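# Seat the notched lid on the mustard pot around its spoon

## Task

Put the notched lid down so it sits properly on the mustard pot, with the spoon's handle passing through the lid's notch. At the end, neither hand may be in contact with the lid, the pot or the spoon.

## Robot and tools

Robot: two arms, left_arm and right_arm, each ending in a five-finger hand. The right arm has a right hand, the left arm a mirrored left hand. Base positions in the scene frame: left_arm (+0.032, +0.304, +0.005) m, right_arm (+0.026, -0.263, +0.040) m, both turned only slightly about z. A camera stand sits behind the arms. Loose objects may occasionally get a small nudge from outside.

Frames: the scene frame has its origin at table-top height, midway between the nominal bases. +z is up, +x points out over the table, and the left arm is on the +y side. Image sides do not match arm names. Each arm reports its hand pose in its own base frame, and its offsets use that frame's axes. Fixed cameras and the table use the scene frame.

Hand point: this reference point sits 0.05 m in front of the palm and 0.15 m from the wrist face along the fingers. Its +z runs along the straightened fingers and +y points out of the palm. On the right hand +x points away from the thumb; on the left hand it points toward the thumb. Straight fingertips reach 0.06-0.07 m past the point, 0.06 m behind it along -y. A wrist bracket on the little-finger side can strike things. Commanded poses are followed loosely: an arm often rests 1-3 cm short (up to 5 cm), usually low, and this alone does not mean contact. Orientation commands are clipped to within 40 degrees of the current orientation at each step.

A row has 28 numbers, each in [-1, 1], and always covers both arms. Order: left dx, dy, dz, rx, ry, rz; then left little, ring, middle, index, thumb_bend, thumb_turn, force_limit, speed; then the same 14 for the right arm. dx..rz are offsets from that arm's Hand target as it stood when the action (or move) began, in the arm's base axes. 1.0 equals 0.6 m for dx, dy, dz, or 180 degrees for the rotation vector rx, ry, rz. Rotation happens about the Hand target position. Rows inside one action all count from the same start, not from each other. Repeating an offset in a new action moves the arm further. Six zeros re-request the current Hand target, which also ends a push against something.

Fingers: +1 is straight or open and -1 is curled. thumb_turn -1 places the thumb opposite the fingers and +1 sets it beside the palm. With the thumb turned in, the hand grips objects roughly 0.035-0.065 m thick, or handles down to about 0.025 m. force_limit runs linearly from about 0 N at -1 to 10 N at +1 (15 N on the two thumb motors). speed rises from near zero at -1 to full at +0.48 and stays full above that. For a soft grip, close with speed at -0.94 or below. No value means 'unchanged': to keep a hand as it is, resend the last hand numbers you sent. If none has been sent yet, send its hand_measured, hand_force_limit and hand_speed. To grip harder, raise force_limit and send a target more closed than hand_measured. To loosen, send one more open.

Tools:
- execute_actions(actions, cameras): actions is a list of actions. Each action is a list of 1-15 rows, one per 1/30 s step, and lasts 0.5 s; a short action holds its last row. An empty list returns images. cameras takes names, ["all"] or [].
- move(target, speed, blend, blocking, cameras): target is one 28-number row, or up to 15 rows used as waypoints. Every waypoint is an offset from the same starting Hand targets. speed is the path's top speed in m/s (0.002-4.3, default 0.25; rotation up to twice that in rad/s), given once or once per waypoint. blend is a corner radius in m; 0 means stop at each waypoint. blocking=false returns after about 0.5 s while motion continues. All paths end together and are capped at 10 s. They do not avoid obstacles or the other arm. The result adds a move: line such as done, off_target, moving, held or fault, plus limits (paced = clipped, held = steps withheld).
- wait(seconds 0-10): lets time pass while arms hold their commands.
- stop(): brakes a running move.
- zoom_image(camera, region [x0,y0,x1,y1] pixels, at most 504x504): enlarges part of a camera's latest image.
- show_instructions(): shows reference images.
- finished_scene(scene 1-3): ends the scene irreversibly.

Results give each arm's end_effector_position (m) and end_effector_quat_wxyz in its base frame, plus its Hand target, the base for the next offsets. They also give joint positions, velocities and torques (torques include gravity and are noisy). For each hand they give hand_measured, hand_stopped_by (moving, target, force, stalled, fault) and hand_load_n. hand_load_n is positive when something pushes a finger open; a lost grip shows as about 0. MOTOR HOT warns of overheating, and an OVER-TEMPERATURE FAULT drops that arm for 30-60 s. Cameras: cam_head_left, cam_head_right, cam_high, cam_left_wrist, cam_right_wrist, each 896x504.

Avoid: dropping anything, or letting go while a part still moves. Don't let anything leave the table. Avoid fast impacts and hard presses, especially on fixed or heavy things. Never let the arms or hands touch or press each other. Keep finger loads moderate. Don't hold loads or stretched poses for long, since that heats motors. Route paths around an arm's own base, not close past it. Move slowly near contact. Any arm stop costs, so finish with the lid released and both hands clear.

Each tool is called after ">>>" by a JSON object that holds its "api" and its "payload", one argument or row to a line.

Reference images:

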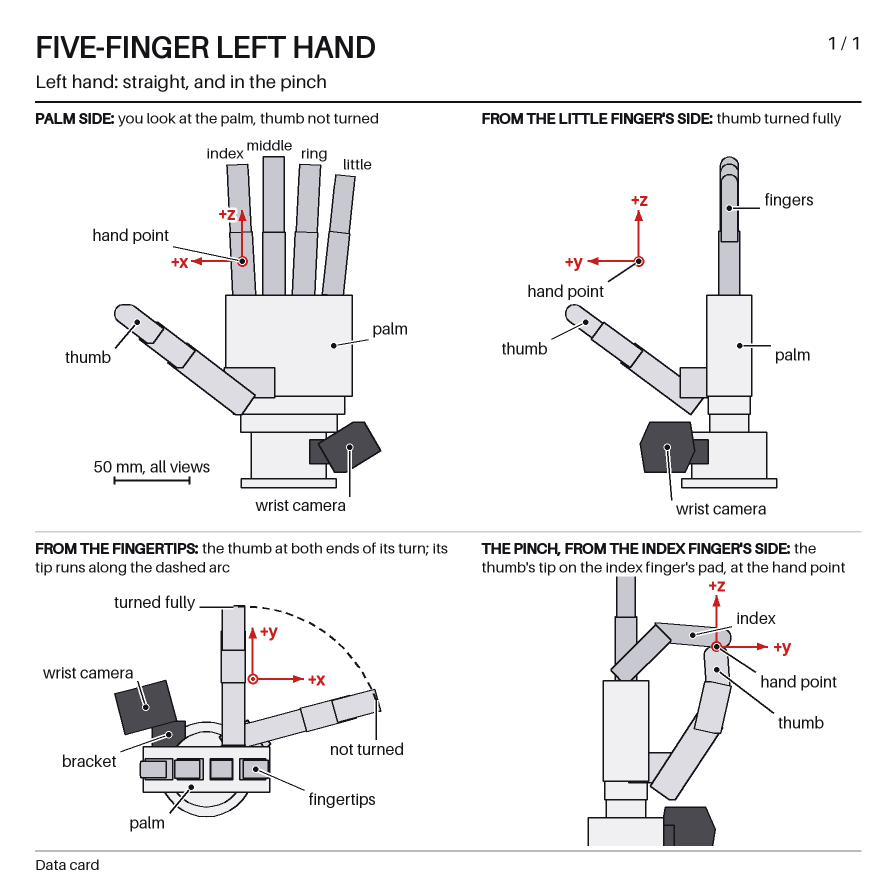

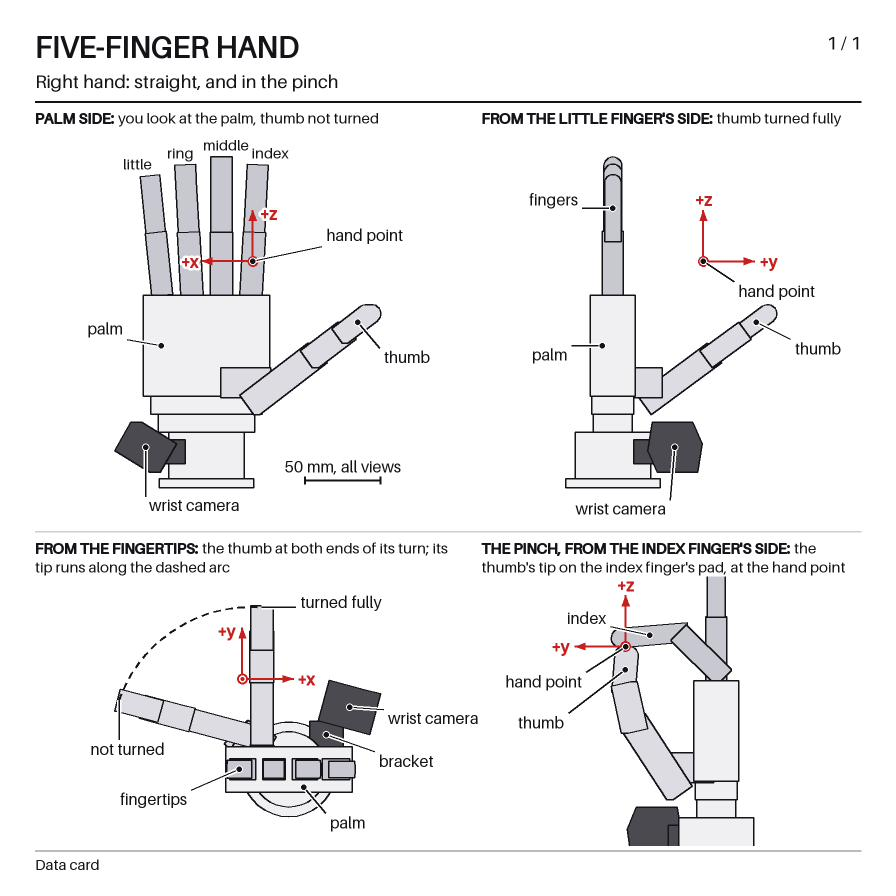

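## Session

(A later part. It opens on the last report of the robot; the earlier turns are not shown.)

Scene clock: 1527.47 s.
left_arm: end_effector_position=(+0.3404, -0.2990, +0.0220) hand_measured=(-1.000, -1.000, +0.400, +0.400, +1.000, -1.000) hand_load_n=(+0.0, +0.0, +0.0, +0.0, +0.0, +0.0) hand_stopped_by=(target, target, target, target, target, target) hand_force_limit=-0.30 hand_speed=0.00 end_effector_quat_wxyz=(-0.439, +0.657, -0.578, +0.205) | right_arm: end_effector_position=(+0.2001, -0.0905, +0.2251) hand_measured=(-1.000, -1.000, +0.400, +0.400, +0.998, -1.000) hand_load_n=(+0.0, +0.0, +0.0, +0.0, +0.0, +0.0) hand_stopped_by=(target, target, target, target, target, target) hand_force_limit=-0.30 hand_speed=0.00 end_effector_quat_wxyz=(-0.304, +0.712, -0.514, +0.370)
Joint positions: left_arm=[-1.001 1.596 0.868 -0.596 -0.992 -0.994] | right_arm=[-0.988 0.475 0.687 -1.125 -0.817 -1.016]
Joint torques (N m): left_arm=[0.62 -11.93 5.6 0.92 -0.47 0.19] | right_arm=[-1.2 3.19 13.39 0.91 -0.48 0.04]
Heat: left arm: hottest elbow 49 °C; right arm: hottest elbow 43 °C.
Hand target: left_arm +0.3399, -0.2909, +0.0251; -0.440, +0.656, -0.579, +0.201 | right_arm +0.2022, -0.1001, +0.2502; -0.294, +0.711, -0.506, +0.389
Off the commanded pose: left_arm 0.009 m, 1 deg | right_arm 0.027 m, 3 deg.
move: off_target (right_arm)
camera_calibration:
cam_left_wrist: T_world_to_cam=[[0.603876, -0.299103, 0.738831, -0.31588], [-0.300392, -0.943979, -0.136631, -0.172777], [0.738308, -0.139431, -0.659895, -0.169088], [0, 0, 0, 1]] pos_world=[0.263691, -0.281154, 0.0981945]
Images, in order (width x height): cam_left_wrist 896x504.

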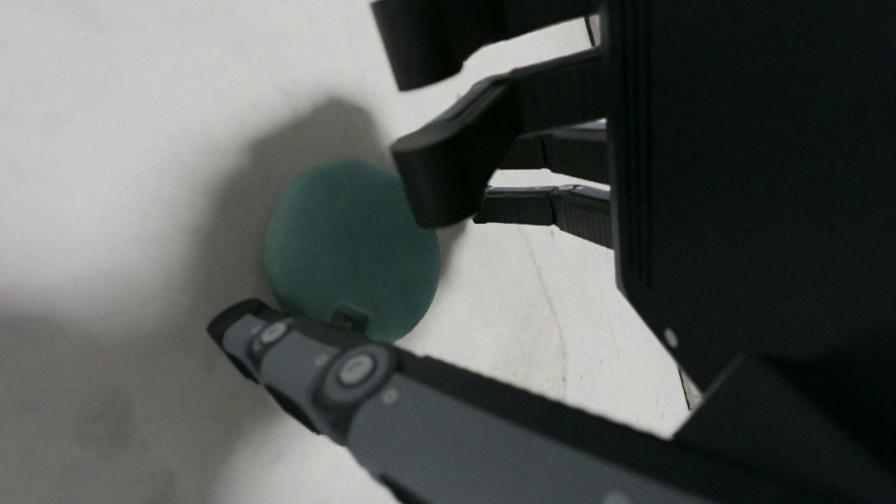

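>>> {"api": "move", "payload": {
  "target": [
    [0,0,-0.035,0,0,0,-1,-1,0.4,0.4,1,-1,-0.3,0,0,0,0,0,0,0,-1,-1,0.4,0.4,1,-1,-0.3,0],
    [0,0.004,-0.0035,0,0,0,-1,-1,0.4,0.4,1,-1,-0.3,0,0,0,0,0,0,0,-1,-1,0.4,0.4,1,-1,-0.3,0],
    [0,0.004,-0.0035,0,0,0,-1,-1,0.15,0.15,1,-1,-0.3,-0.7,0,0,0,0,0,0,0,-1,-1,0.4,0.4,1,-1,-0.3]
  ],
  "speed": 0.05,
  "cameras": ["cam_left_wrist"]
}}

Scene clock: 1538.83 s.
left_arm: end_effector_position=(+0.3389, -0.2955, +0.0187) hand_measured=(-1.000, -1.000, +0.150, +0.150, +1.000, -1.000) hand_load_n=(+0.0, +0.0, +0.0, +0.0, +0.5, +0.5) hand_stopped_by=(target, target, target, target, target, target) hand_force_limit=-0.30 hand_speed=-0.70 end_effector_quat_wxyz=(-0.439, +0.655, -0.580, +0.206) | right_arm: end_effector_position=(+0.2001, -0.0905, +0.2251) hand_measured=(+0.000, -1.000, -1.000, +0.400, +0.400, +1.000) hand_load_n=(+0.0, +0.0, +0.0, +0.0, +0.0, +0.0) hand_stopped_by=(target, target, target, target, target, target) hand_force_limit=-1.00 hand_speed=-0.30 end_effector_quat_wxyz=(-0.304, +0.712, -0.513, +0.370)
Joint positions: left_arm=[-0.999 1.593 0.851 -0.574 -0.991 -0.982] | right_arm=[-0.988 0.475 0.687 -1.125 -0.818 -1.017]
Joint torques (N m): left_arm=[0.73 -11.69 6.13 0.61 -0.46 0.12] | right_arm=[-1.26 2.49 13.37 0.95 -0.42 0.08]
Heat: left arm: hottest elbow 48 °C; right arm: hottest elbow 44 °C.
Hand target: left_arm +0.3400, -0.2886, +0.0231; -0.440, +0.656, -0.579, +0.201 | right_arm +0.2022, -0.1000, +0.2502; -0.294, +0.711, -0.506, +0.389
Off the commanded pose: left_arm 0.008 m, 1 deg | right_arm 0.027 m, 3 deg.
move: off_target (right_arm); target 3's new numbers were sent with right_arm's hand 0.027 m and 3 deg from that target
camera_calibration:
cam_left_wrist: T_world_to_cam=[[0.602418, -0.304041, 0.738006, -0.312536], [-0.305169, -0.942096, -0.139018, -0.168124], [0.73754, -0.141469, -0.660319, -0.17005], [0, 0, 0, 1]] pos_world=[0.26239, -0.27747, 0.0949937]
Images, in order (width x height): cam_left_wrist 896x504.

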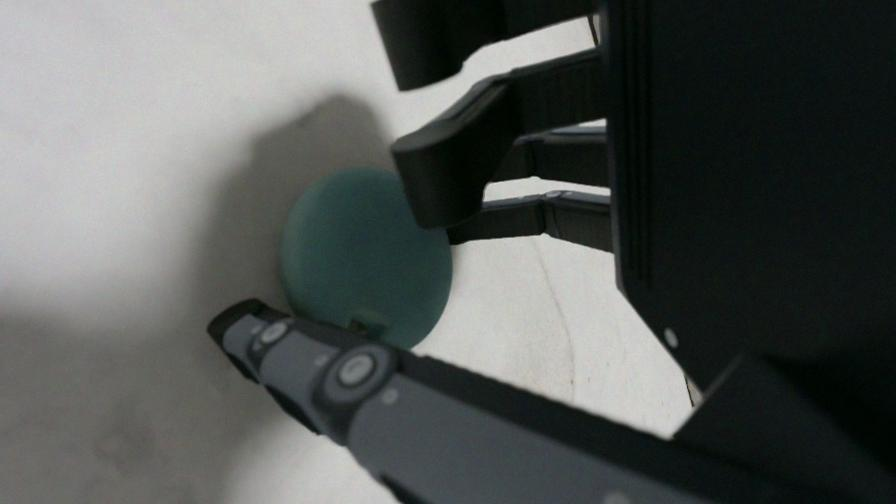

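>>> {"api": "move", "payload": {
  "target": [0,0,0,0,0,0,-1,-1,0.15,0.15,0.6,-1,-0.45,-0.9,0,0,0,0,0,0,-1,-1,0.4,0.4,1,-1,-0.3,0],
  "speed": 0.05,
  "cameras": ["cam_left_wrist"]
}}

Scene clock: 1551.43 s.
left_arm: end_effector_position=(+0.3390, -0.2955, +0.0186) hand_measured=(-1.000, -1.000, +0.150, +0.150, +0.792, -1.000) hand_load_n=(+0.0, +0.0, +3.0, +1.0, +4.5, +0.5) hand_stopped_by=(target, target, target, target, force, target) hand_force_limit=-0.45 hand_speed=-0.90 end_effector_quat_wxyz=(-0.439, +0.655, -0.580, +0.205) | right_arm: end_effector_position=(+0.2001, -0.0906, +0.2251) hand_measured=(-1.000, -1.000, +0.400, +0.400, +1.000, -1.000) hand_load_n=(+0.0, +0.0, +0.0, +0.0, +0.0, +0.0) hand_stopped_by=(target, target, target, target, target, target) hand_force_limit=-0.30 hand_speed=0.00 end_effector_quat_wxyz=(-0.304, +0.712, -0.513, +0.370)
Joint positions: left_arm=[-0.999 1.593 0.851 -0.574 -0.99 -0.982] | right_arm=[-0.989 0.475 0.687 -1.125 -0.818 -1.017]
Joint torques (N m): left_arm=[0.73 -11.69 6.12 0.62 -0.47 0.12] | right_arm=[-1.2 2.84 13.44 0.92 -0.41 0.03]
Heat: left arm: hottest elbow 47 °C; right arm: hottest elbow 44 °C.
Hand target: left_arm +0.3400, -0.2886, +0.0231; -0.440, +0.656, -0.579, +0.201 | right_arm +0.2021, -0.1001, +0.2502; -0.294, +0.711, -0.506, +0.389
Off the commanded pose: left_arm 0.008 m, 1 deg | right_arm 0.027 m, 3 deg.
move: off_target (right_arm)
camera_calibration:
cam_left_wrist: T_world_to_cam=[[0.602932, -0.303607, 0.737764, -0.312422], [-0.305116, -0.942207, -0.138386, -0.168149], [0.737142, -0.141666, -0.660721, -0.170015], [0, 0, 0, 1]] pos_world=[0.262389, -0.27737, 0.0948917]
Images, in order (width x height): cam_left_wrist 896x504.

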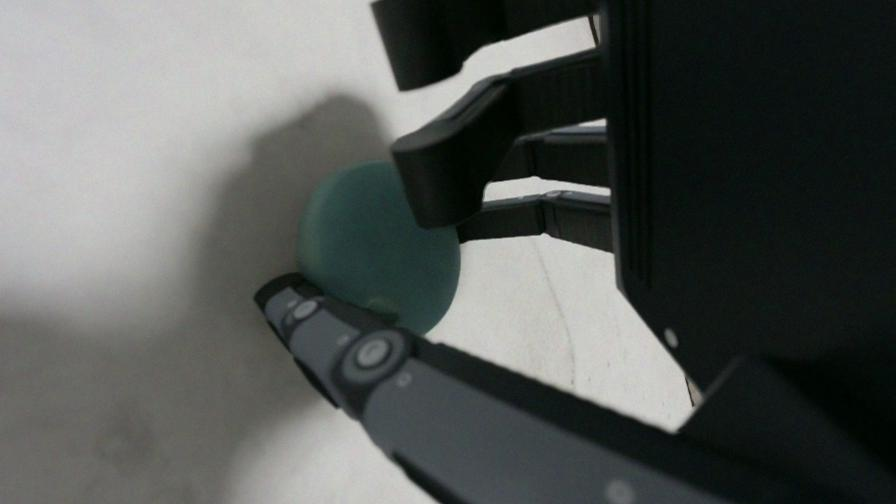

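>>> {"api": "execute_actions", "payload": {
  "actions": [
    [[0,0,0.006,0,0,0,-1,-1,0.15,0.15,0.6,-1,-0.45,-0.9,0,0,0,0,0,0,-1,-1,0.4,0.4,1,-1,-0.3,0]],
    [[0,0,0.006,0,0,0,-1,-1,0.15,0.15,0.6,-1,-0.45,-0.9,0,0,0,0,0,0,-1,-1,0.4,0.4,1,-1,-0.3,0]]
  ]
}}

>>> {"api": "move", "payload": {
  "target": [0,0,0.06,0,0,0,-1,-1,0.15,0.15,0.6,-1,-0.45,-0.9,0,0,0,0,0,0,-1,-1,0.4,0.4,1,-1,-0.3,0],
  "speed": 0.04,
  "cameras": ["cam_left_wrist"]
}}

Scene clock: 1560.23 s.
left_arm: end_effector_position=(+0.3367, -0.2922, +0.0222) hand_measured=(-1.000, -1.000, +0.150, +0.150, +0.792, -1.000) hand_load_n=(+0.0, +0.0, +3.0, +1.0, +4.5, +0.5) hand_stopped_by=(target, target, target, target, force, target) hand_force_limit=-0.45 hand_speed=-0.90 end_effector_quat_wxyz=(-0.440, +0.654, -0.582, +0.201) | right_arm: end_effector_position=(+0.2001, -0.0906, +0.2251) hand_measured=(-1.000, -1.000, +0.400, +0.400, +1.000, -1.000) hand_load_n=(+0.0, +0.0, +0.0, +0.0, +0.0, +0.0) hand_stopped_by=(target, target, target, target, target, target) hand_force_limit=-0.30 hand_speed=0.00 end_effector_quat_wxyz=(-0.304, +0.712, -0.513, +0.370)
Joint positions: left_arm=[-0.999 1.581 0.851 -0.597 -0.99 -0.982] | right_arm=[-0.989 0.475 0.687 -1.125 -0.818 -1.017]
Joint torques (N m): left_arm=[0.73 -11.81 6.75 0.65 -0.51 0.13] | right_arm=[-1.14 3.08 13.27 0.9 -0.45 0.06]
Heat: left arm: hottest elbow 47 °C; right arm: hottest elbow 45 °C.
Hand target: left_arm +0.3400, -0.2886, +0.0303; -0.440, +0.656, -0.579, +0.201 | right_arm +0.2021, -0.1001, +0.2502; -0.294, +0.711, -0.506, +0.389
Off the commanded pose: left_arm 0.010 m, 0 deg | right_arm 0.027 m, 3 deg.

Scene clock: 1561.67 s.
left_arm: end_effector_position=(+0.3270, -0.2768, +0.0448) hand_measured=(-1.000, -1.000, +0.150, +0.150, +0.792, -1.000) hand_load_n=(+0.0, +0.0, +3.0, +1.0, +4.5, +0.5) hand_stopped_by=(target, target, target, target, force, target) hand_force_limit=-0.45 hand_speed=-0.90 end_effector_quat_wxyz=(-0.444, +0.649, -0.590, +0.185) | right_arm: end_effector_position=(+0.2001, -0.0906, +0.2251) hand_measured=(-1.000, -1.000, +0.400, +0.400, +1.000, -1.000) hand_load_n=(+0.0, +0.0, +0.0, +0.0, +0.0, +0.0) hand_stopped_by=(target, target, target, target, target, target) hand_force_limit=-0.30 hand_speed=0.00 end_effector_quat_wxyz=(-0.304, +0.712, -0.513, +0.370)
Joint positions: left_arm=[-0.999 1.512 0.851 -0.704 -0.99 -0.982] | right_arm=[-0.989 0.475 0.687 -1.125 -0.818 -1.017]
Joint torques (N m): left_arm=[0.73 -11.11 10.28 0.32 -0.53 0.14] | right_arm=[-1.08 3.49 13.39 0.91 -0.46 0.05]
Heat: left arm: hottest elbow 47 °C; right arm: hottest elbow 45 °C.
Hand target: left_arm +0.3400, -0.2885, +0.0662; -0.440, +0.656, -0.579, +0.201 | right_arm +0.2021, -0.1001, +0.2502; -0.294, +0.711, -0.506, +0.389
Off the commanded pose: left_arm 0.028 m, 2 deg | right_arm 0.027 m, 3 deg.
move: off_target (left_arm, right_arm)
camera_calibration:
cam_left_wrist: T_world_to_cam=[[0.622553, -0.332872, 0.708254, -0.332113], [-0.309068, -0.936038, -0.168258, -0.1463], [0.718961, -0.114149, -0.685613, -0.126618], [0, 0, 0, 1]] pos_world=[0.252574, -0.261946, 0.123794]
Images, in order (width x height): cam_left_wrist 896x504.

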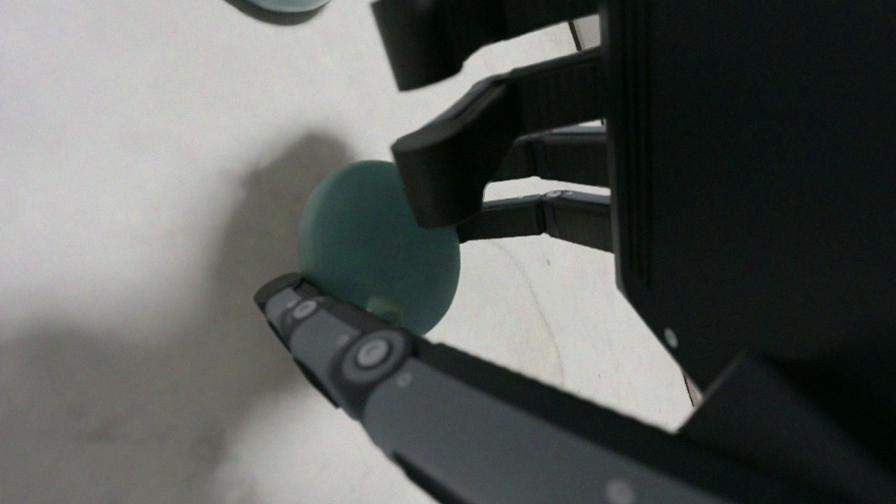

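>>> {"api": "zoom_image", "payload": {
  "camera": "cam_left_wrist",
  "region": [280, 140, 480, 340]
}}

Scaled by 2.520 from the camera's 896x504 image, which has a finer 1280x720 frame.

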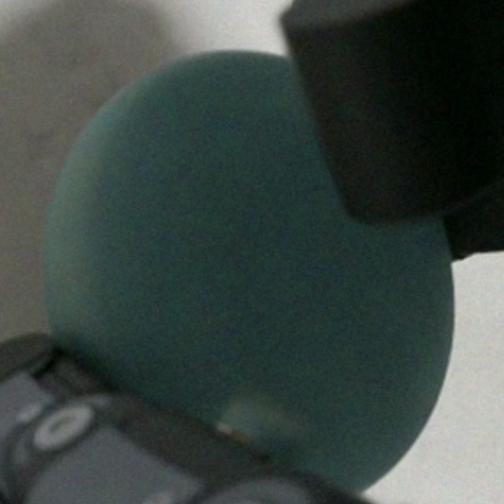

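>>> {"api": "move", "payload": {
  "target": [
    [0,0,0.15,0,0,0,-1,-1,0.15,0.15,0.6,-1,-0.45,-0.9,0,0,0,0,0,0,-1,-1,0.4,0.4,1,-1,-0.3,0],
    [0.0743,0.425,0.15,0,0,-0.1806,-1,-1,0.15,0.15,0.6,-1,-0.45,-0.9,0,0,0,0,0,0,-1,-1,0.4,0.4,1,-1,-0.3,0]
  ],
  "speed": 0.15,
  "cameras": ["all"]
}}

Scene clock: 1633.10 s.
left_arm: end_effector_position=(+0.3811, -0.0384, +0.1561) hand_measured=(-1.000, -1.000, +0.150, +0.150, +0.792, -1.000) hand_load_n=(+0.0, +0.0, +3.0, +1.0, +4.5, +0.5) hand_stopped_by=(target, target, target, target, force, target) hand_force_limit=-0.45 hand_speed=-0.90 end_effector_quat_wxyz=(+0.357, -0.473, +0.741, -0.317) | right_arm: end_effector_position=(+0.2001, -0.0906, +0.2251) hand_measured=(-1.000, -1.000, +0.400, +0.400, +1.000, -1.000) hand_load_n=(+0.0, +0.0, +0.0, +0.0, +0.0, +0.0) hand_stopped_by=(target, target, target, target, target, target) hand_force_limit=-0.30 hand_speed=0.00 end_effector_quat_wxyz=(-0.304, +0.712, -0.513, +0.370)
Joint positions: left_arm=[-0.02 0.868 0.589 -0.301 0.115 0.353] | right_arm=[-0.989 0.475 0.687 -1.125 -0.818 -1.017]
Joint torques (N m): left_arm=[0.79 -3.66 9.11 2.89 0.22 0.24] | right_arm=[-0.85 2.67 13.45 0.68 -0.41 0.09]
Heat: left arm: hottest elbow 52 °C; right arm: hottest elbow 47 °C.
Hand target: left_arm +0.3846, -0.0335, +0.1564; +0.366, -0.468, +0.740, -0.316 | right_arm +0.2021, -0.1001, +0.2502; -0.294, +0.711, -0.506, +0.389
Off the commanded pose: left_arm 0.006 m, 1 deg | right_arm 0.027 m, 3 deg.
move: off_target (right_arm)
camera_calibration:
cam_left_wrist: T_world_to_cam=[[0.362134, -0.573584, 0.734752, -0.27942], [-0.761384, -0.636753, -0.12182, 0.288925], [0.53773, -0.515313, -0.667308, -0.0111602], [0, 0, 0, 1]] pos_world=[0.327172, 0.0179522, 0.233054]
cam_right_wrist: T_world_to_cam=[[-0.449556, -0.56035, -0.695634, 0.191127], [-0.688495, 0.713527, -0.129822, 0.236828], [0.5691, 0.420578, -0.706569, 0.195794], [0, 0, 0, 1]] pos_world=[0.137551, -0.144232, 0.302042]

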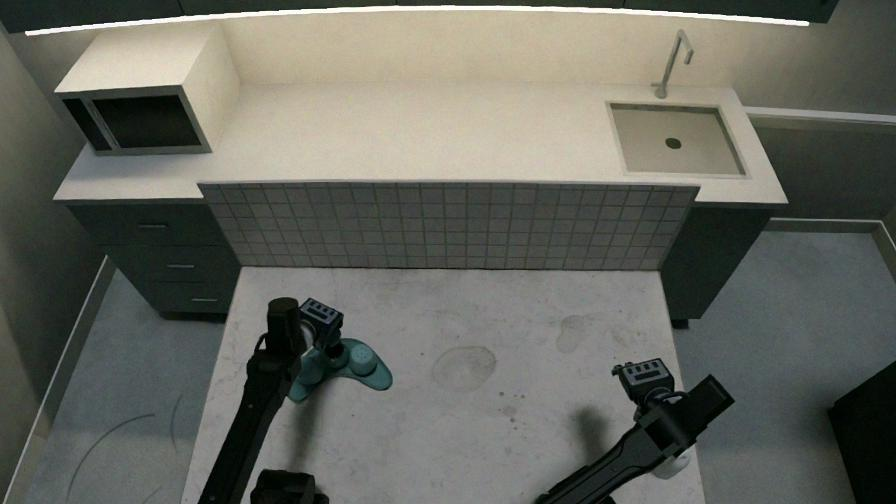

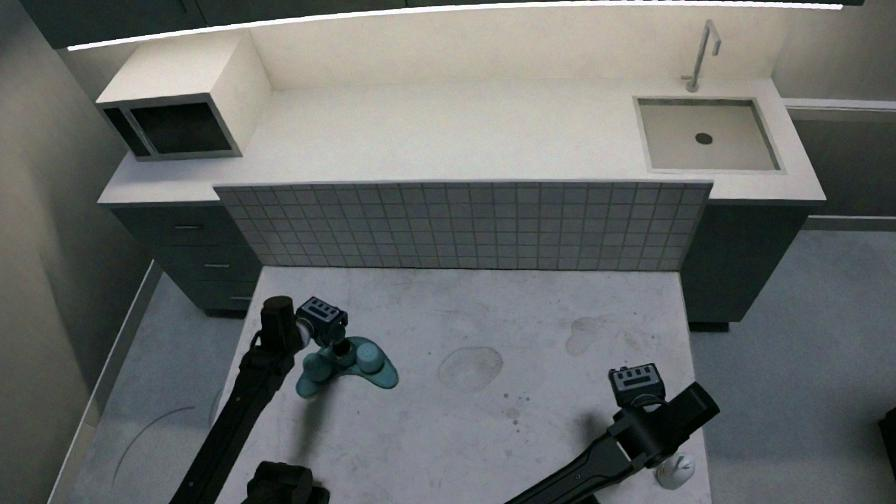

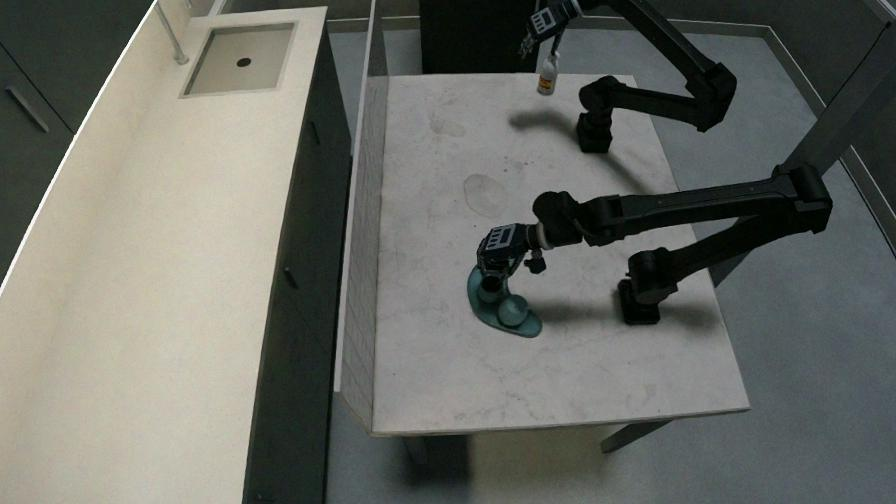

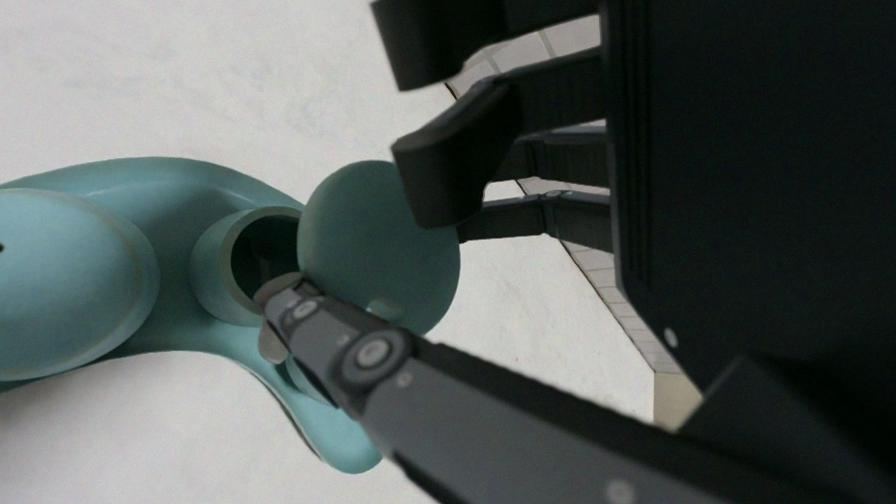

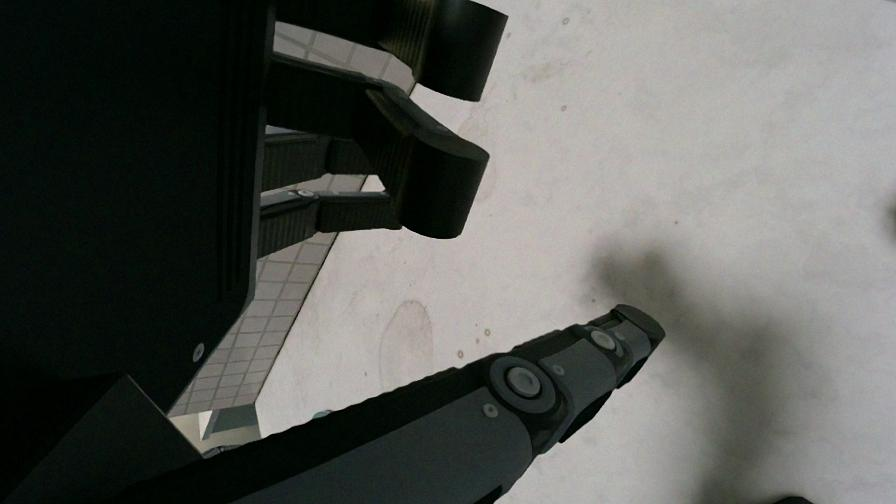

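>>> {"api": "zoom_image", "payload": {
  "camera": "cam_left_wrist",
  "region": [160, 180, 360, 380]
}}

>>> {"api": "zoom_image", "payload": {
  "camera": "cam_head_right",
  "region": [270, 280, 410, 410]
}}

Scaled by 2.520 from the camera's 896x504 image, which has a finer 1280x720 frame.

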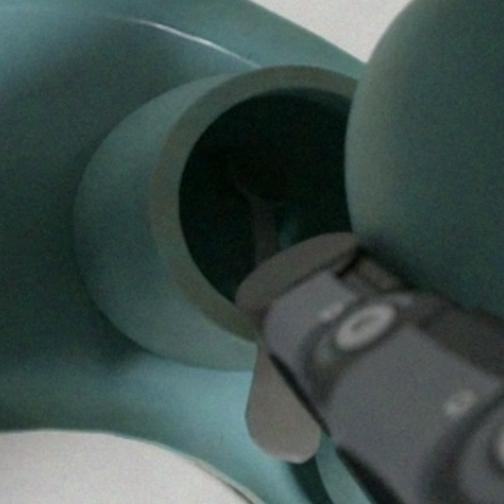

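Scaled by 3.600 from the camera's 896x504 image, which has a finer 1280x720 frame.

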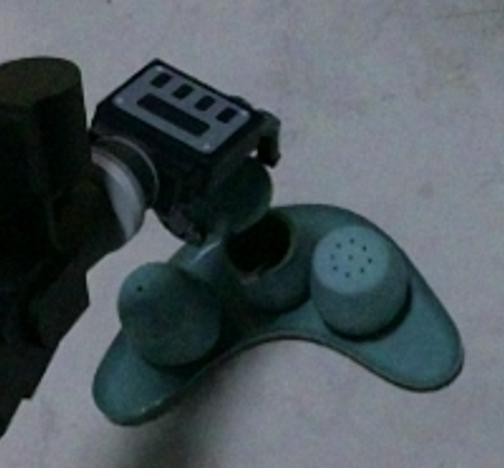

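>>> {"api": "move", "payload": {
  "target": [0.003,0.007,-0.09,0,0,0,-1,-1,0.15,0.15,0.6,-1,-0.45,-0.9,0,0,0,0,0,0,-1,-1,0.4,0.4,1,-1,-0.3,0],
  "speed": 0.06,
  "cameras": ["cam_left_wrist","cam_head_left","cam_head_right"]
}}

Scene clock: 1685.33 s.
left_arm: end_effector_position=(+0.3859, -0.0343, +0.1091) hand_measured=(-1.000, -1.000, +0.150, +0.150, +0.792, -1.000) hand_load_n=(+0.0, +0.0, +3.0, +1.0, +4.5, +0.5) hand_stopped_by=(target, target, target, target, force, target) hand_force_limit=-0.45 hand_speed=-0.90 end_effector_quat_wxyz=(+0.363, -0.470, +0.738, -0.321) | right_arm: end_effector_position=(+0.2001, -0.0906, +0.2251) hand_measured=(-1.000, -1.000, +0.400, +0.400, +1.000, -1.000) hand_load_n=(+0.0, +0.0, +0.0, +0.0, +0.0, +0.0) hand_stopped_by=(target, target, target, target, target, target) hand_force_limit=-0.30 hand_speed=0.00 end_effector_quat_wxyz=(-0.304, +0.712, -0.513, +0.370)
Joint positions: left_arm=[-0.003 0.945 0.487 -0.107 0.13 0.362] | right_arm=[-0.989 0.475 0.687 -1.125 -0.818 -1.017]
Joint torques (N m): left_arm=[0.73 -3.25 8.01 2.95 0.22 0.23] | right_arm=[-0.26 2.73 13.45 0.81 -0.43 0.02]
Heat: left arm: hottest elbow 52 °C; right arm: hottest elbow 47 °C.
Hand target: left_arm +0.3864, -0.0293, +0.1023; +0.366, -0.468, +0.740, -0.316 | right_arm +0.2021, -0.1001, +0.2502; -0.294, +0.711, -0.506, +0.389
Off the commanded pose: left_arm 0.008 m, 1 deg | right_arm 0.027 m, 3 deg.
move: off_target (right_arm)
camera_calibration:
cam_left_wrist: T_world_to_cam=[[0.349974, -0.573901, 0.740376, -0.240203], [-0.759739, -0.636257, -0.134067, 0.290304], [0.54801, -0.515573, -0.658688, -0.047917], [0, 0, 0, 1]] pos_world=[0.330879, 0.0221505, 0.185198]
Images, in order (width x height): cam_head_left 896x504, cam_head_right 896x504, cam_left_wrist 896x504.

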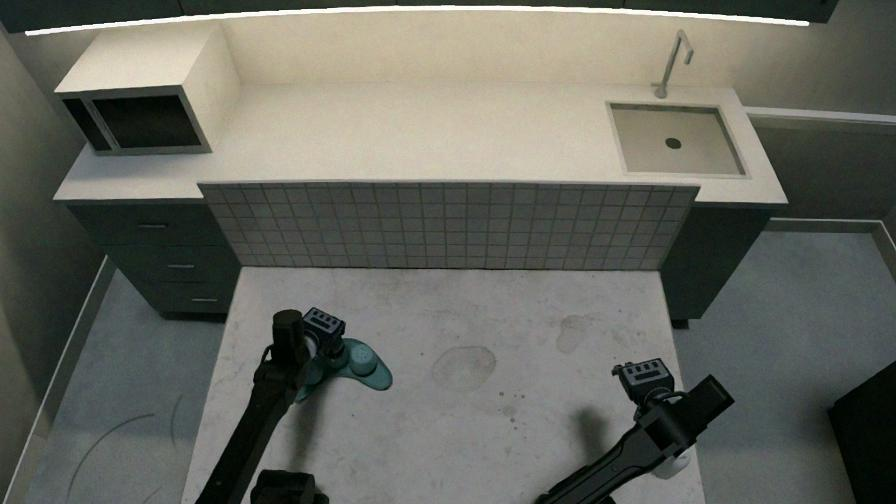

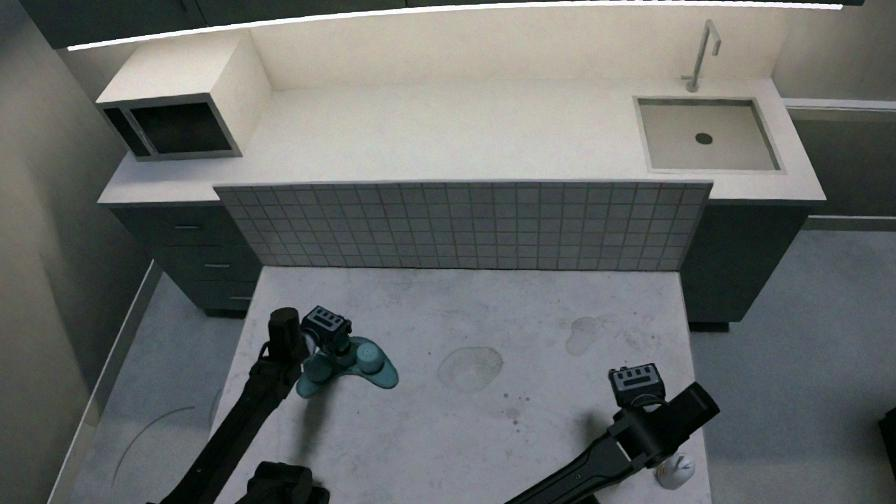

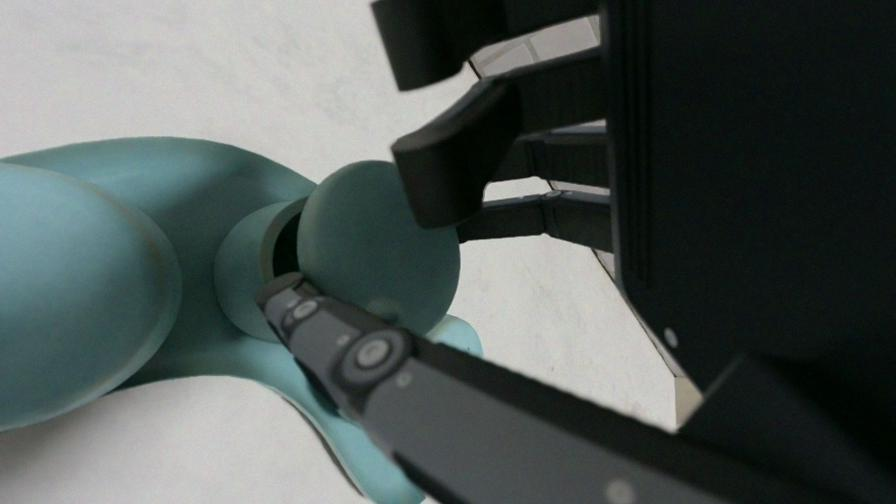

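>>> {"api": "move", "payload": {
  "target": [-0.003,0,-0.035,0,0,0,-1,-1,0.15,0.15,0.6,-1,-0.45,-0.9,0,0,0,0,0,0,-1,-1,0.4,0.4,1,-1,-0.3,0],
  "speed": 0.04,
  "cameras": ["cam_left_wrist"]
}}

>>> {"api": "zoom_image", "payload": {
  "camera": "cam_left_wrist",
  "region": [200, 150, 500, 450]
}}

Scene clock: 1700.10 s.
left_arm: end_effector_position=(+0.3851, -0.0343, +0.0887) hand_measured=(-1.000, -1.000, +0.150, +0.150, +0.792, -1.000) hand_load_n=(+0.0, +0.0, +3.0, +1.0, +4.5, +1.0) hand_stopped_by=(target, target, target, target, force, target) hand_force_limit=-0.45 hand_speed=-0.90 end_effector_quat_wxyz=(+0.364, -0.470, +0.738, -0.321) | right_arm: end_effector_position=(+0.2001, -0.0906, +0.2251) hand_measured=(-1.000, -1.000, +0.400, +0.400, +1.000, -1.000) hand_load_n=(+0.0, +0.0, +0.0, +0.0, +0.0, +0.0) hand_stopped_by=(target, target, target, target, target, target) hand_force_limit=-0.30 hand_speed=0.00 end_effector_quat_wxyz=(-0.304, +0.712, -0.513, +0.370)
Joint positions: left_arm=[-0.003 0.984 0.445 -0.025 0.13 0.362] | right_arm=[-0.989 0.475 0.687 -1.125 -0.818 -1.017]
Joint torques (N m): left_arm=[0.73 -2.9 7.6 2.93 0.22 0.22] | right_arm=[-0.73 2.61 13.5 1.07 -0.45 0.06]
Heat: left arm: hottest elbow 51 °C; right arm: hottest elbow 48 °C.
Hand target: left_arm +0.3846, -0.0293, +0.0813; +0.366, -0.468, +0.740, -0.316 | right_arm +0.2021, -0.1001, +0.2502; -0.294, +0.711, -0.506, +0.389
Off the commanded pose: left_arm 0.009 m, 1 deg | right_arm 0.027 m, 3 deg.
move: off_target (right_arm)
camera_calibration:
cam_left_wrist: T_world_to_cam=[[0.348796, -0.573895, 0.740936, -0.224383], [-0.759543, -0.63624, -0.135248, 0.286927], [0.549031, -0.515599, -0.657816, -0.0613494], [0, 0, 0, 1]] pos_world=[0.32988, 0.0221504, 0.164703]
Images, in order (width x height): cam_left_wrist 896x504.

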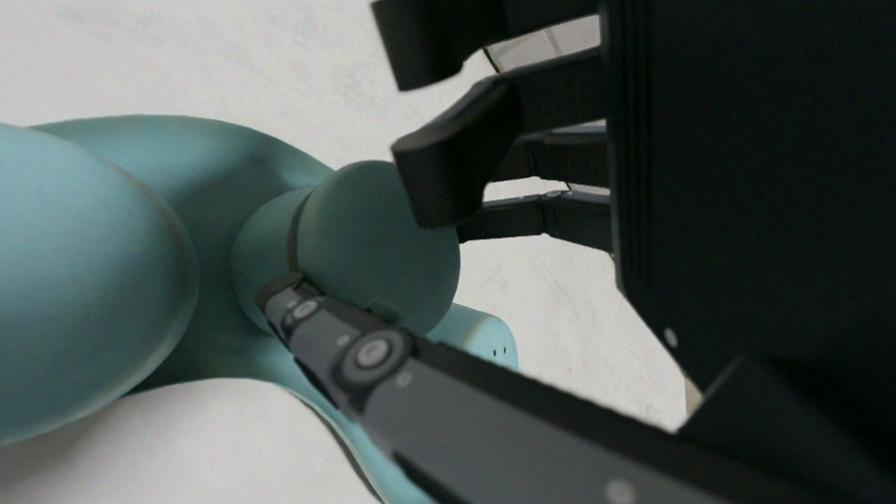

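Scaled by 1.680 from the camera's 896x504 image, which has a finer 1280x720 frame.

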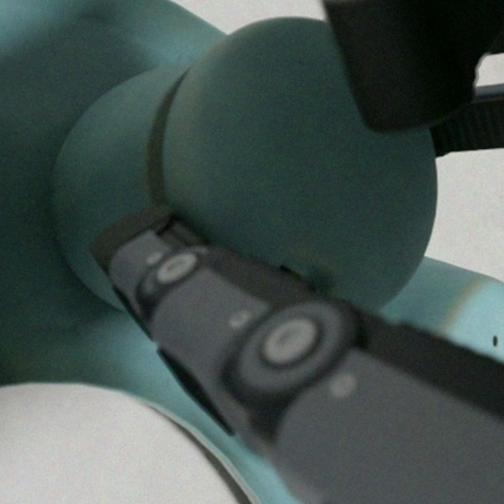

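>>> {"api": "move", "payload": {
  "target": [-0.001,0,-0.018,0,0,0,-1,-1,0.15,0.15,0.6,-1,-0.45,-0.9,0,0,0,0,0,0,-1,-1,0.4,0.4,1,-1,-0.3,0],
  "speed": 0.04,
  "cameras": ["cam_left_wrist","cam_high"]
}}

>>> {"api": "zoom_image", "payload": {
  "camera": "cam_left_wrist",
  "region": [200, 150, 500, 450]
}}

>>> {"api": "zoom_image", "payload": {
  "camera": "cam_high",
  "region": [450, 200, 590, 340]
}}

Scene clock: 1707.83 s.
left_arm: end_effector_position=(+0.3851, -0.0341, +0.0782) hand_measured=(-1.000, -1.000, +0.150, +0.150, +0.792, -1.000) hand_load_n=(+0.0, +0.0, +3.0, +1.0, +4.5, +0.5) hand_stopped_by=(target, target, target, target, force, target) hand_force_limit=-0.45 hand_speed=-0.90 end_effector_quat_wxyz=(+0.364, -0.469, +0.738, -0.321) | right_arm: end_effector_position=(+0.2001, -0.0906, +0.2251) hand_measured=(-1.000, -1.000, +0.400, +0.400, +1.000, -1.000) hand_load_n=(+0.0, +0.0, +0.0, +0.0, +0.0, +0.0) hand_stopped_by=(target, target, target, target, target, target) hand_force_limit=-0.30 hand_speed=0.00 end_effector_quat_wxyz=(-0.304, +0.712, -0.513, +0.370)
Joint positions: left_arm=[-0.003 1.008 0.425 0.021 0.13 0.363] | right_arm=[-0.989 0.475 0.687 -1.125 -0.818 -1.017]
Joint torques (N m): left_arm=[0.73 -3.49 7.27 2.91 0.22 0.21] | right_arm=[-0.85 2.37 13.44 0.85 -0.39 0.06]
Heat: left arm: hottest elbow 50 °C; right arm: hottest elbow 48 °C.
Hand target: left_arm +0.3840, -0.0293, +0.0706; +0.366, -0.468, +0.740, -0.316 | right_arm +0.2021, -0.1001, +0.2502; -0.294, +0.711, -0.506, +0.389
Off the commanded pose: left_arm 0.009 m, 1 deg | right_arm 0.027 m, 3 deg.
move: off_target (right_arm)
camera_calibration:
cam_left_wrist: T_world_to_cam=[[0.34805, -0.574075, 0.741147, -0.216164], [-0.75922, -0.636382, -0.13639, 0.285619], [0.549951, -0.515223, -0.657342, -0.0685474], [0, 0, 0, 1]] pos_world=[0.329781, 0.0223513, 0.154106]
Images, in order (width x height): cam_high 896x504, cam_left_wrist 896x504.

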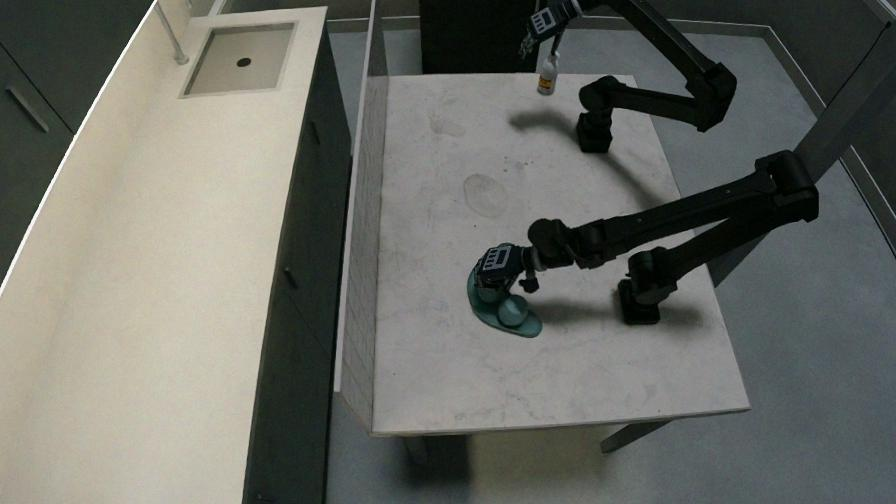

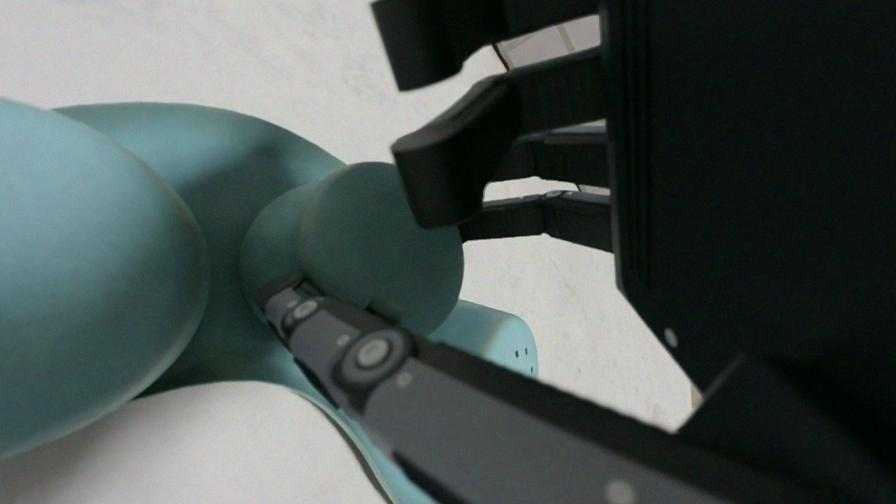

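Scaled by 1.680 from the camera's 896x504 image, which has a finer 1280x720 frame.

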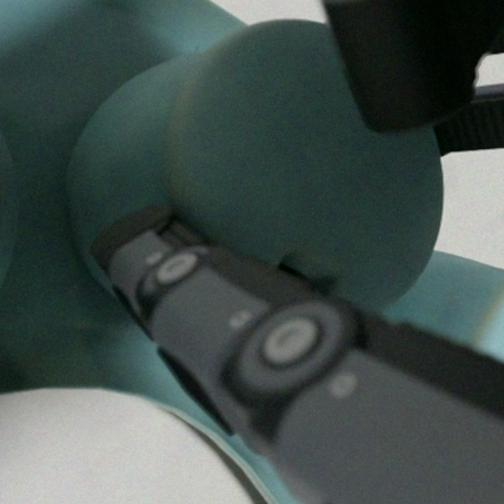

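Scaled by 3.600 from the camera's 896x504 image, which has a finer 1280x720 frame.

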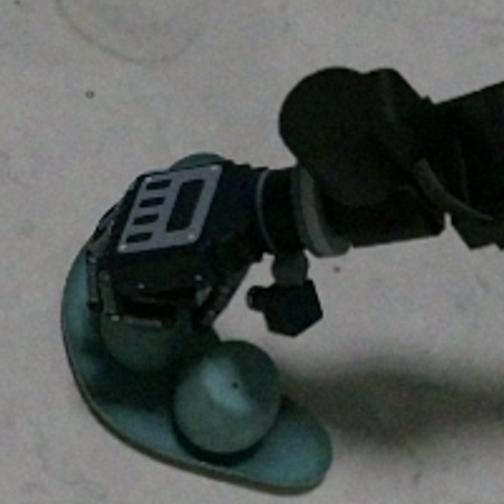

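>>> {"api": "move", "payload": {
  "target": [0,0,-0.006,0,0,0,-1,-1,0.15,0.15,0.6,-1,-0.45,-0.9,0,0,0,0,0,0,-1,-1,0.4,0.4,1,-1,-0.3,0],
  "speed": 0.04,
  "cameras": ["cam_left_wrist"]
}}

>>> {"api": "zoom_image", "payload": {
  "camera": "cam_left_wrist",
  "region": [200, 150, 500, 450]
}}

Scene clock: 1719.33 s.
left_arm: end_effector_position=(+0.3857, -0.0341, +0.0755) hand_measured=(-1.000, -1.000, +0.150, +0.150, +0.792, -1.000) hand_load_n=(+0.0, +0.0, +3.0, +1.0, +4.5, +0.5) hand_stopped_by=(target, target, target, target, force, target) hand_force_limit=-0.45 hand_speed=-0.90 end_effector_quat_wxyz=(+0.365, -0.469, +0.737, -0.322) | right_arm: end_effector_position=(+0.2001, -0.0906, +0.2251) hand_measured=(-1.000, -1.000, +0.400, +0.400, +1.000, -1.000) hand_load_n=(+0.0, +0.5, +0.0, +0.0, +0.0, +0.0) hand_stopped_by=(target, target, target, target, target, target) hand_force_limit=-0.30 hand_speed=0.00 end_effector_quat_wxyz=(-0.304, +0.712, -0.513, +0.370)
Joint positions: left_arm=[-0.003 1.017 0.42 0.037 0.13 0.363] | right_arm=[-0.989 0.475 0.687 -1.125 -0.818 -1.017]
Joint torques (N m): left_arm=[0.73 -3.31 7.2 2.91 0.22 0.21] | right_arm=[-1.44 2.37 13.44 0.98 -0.45 -0.02]
Heat: left arm: hottest elbow 49 °C; right arm: hottest elbow 48 °C.
Hand target: left_arm +0.3839, -0.0293, +0.0668; +0.366, -0.468, +0.740, -0.316 | right_arm +0.2021, -0.1001, +0.2502; -0.294, +0.711, -0.506, +0.389
Off the commanded pose: left_arm 0.010 m, 1 deg | right_arm 0.027 m, 3 deg.
move: off_target (right_arm)
camera_calibration:
cam_left_wrist: T_world_to_cam=[[0.346027, -0.574086, 0.742085, -0.213708], [-0.758892, -0.636337, -0.138415, 0.285739], [0.551678, -0.515267, -0.655859, -0.0713976], [0, 0, 0, 1]] pos_world=[0.330182, 0.0223511, 0.151313]
Images, in order (width x height): cam_left_wrist 896x504.

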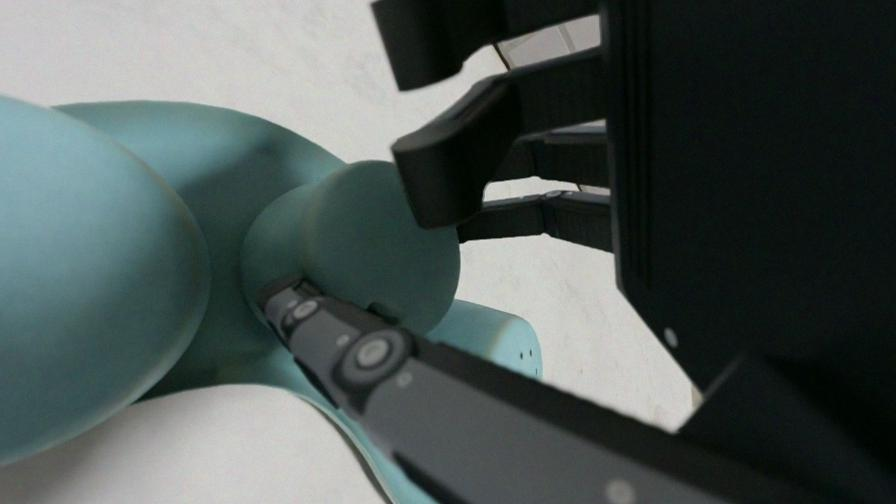

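Scaled by 1.680 from the camera's 896x504 image, which has a finer 1280x720 frame.

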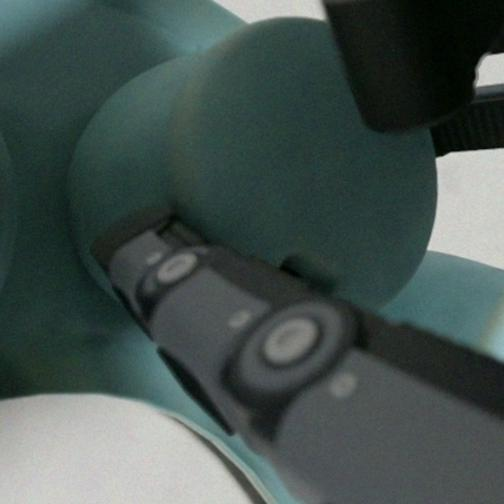

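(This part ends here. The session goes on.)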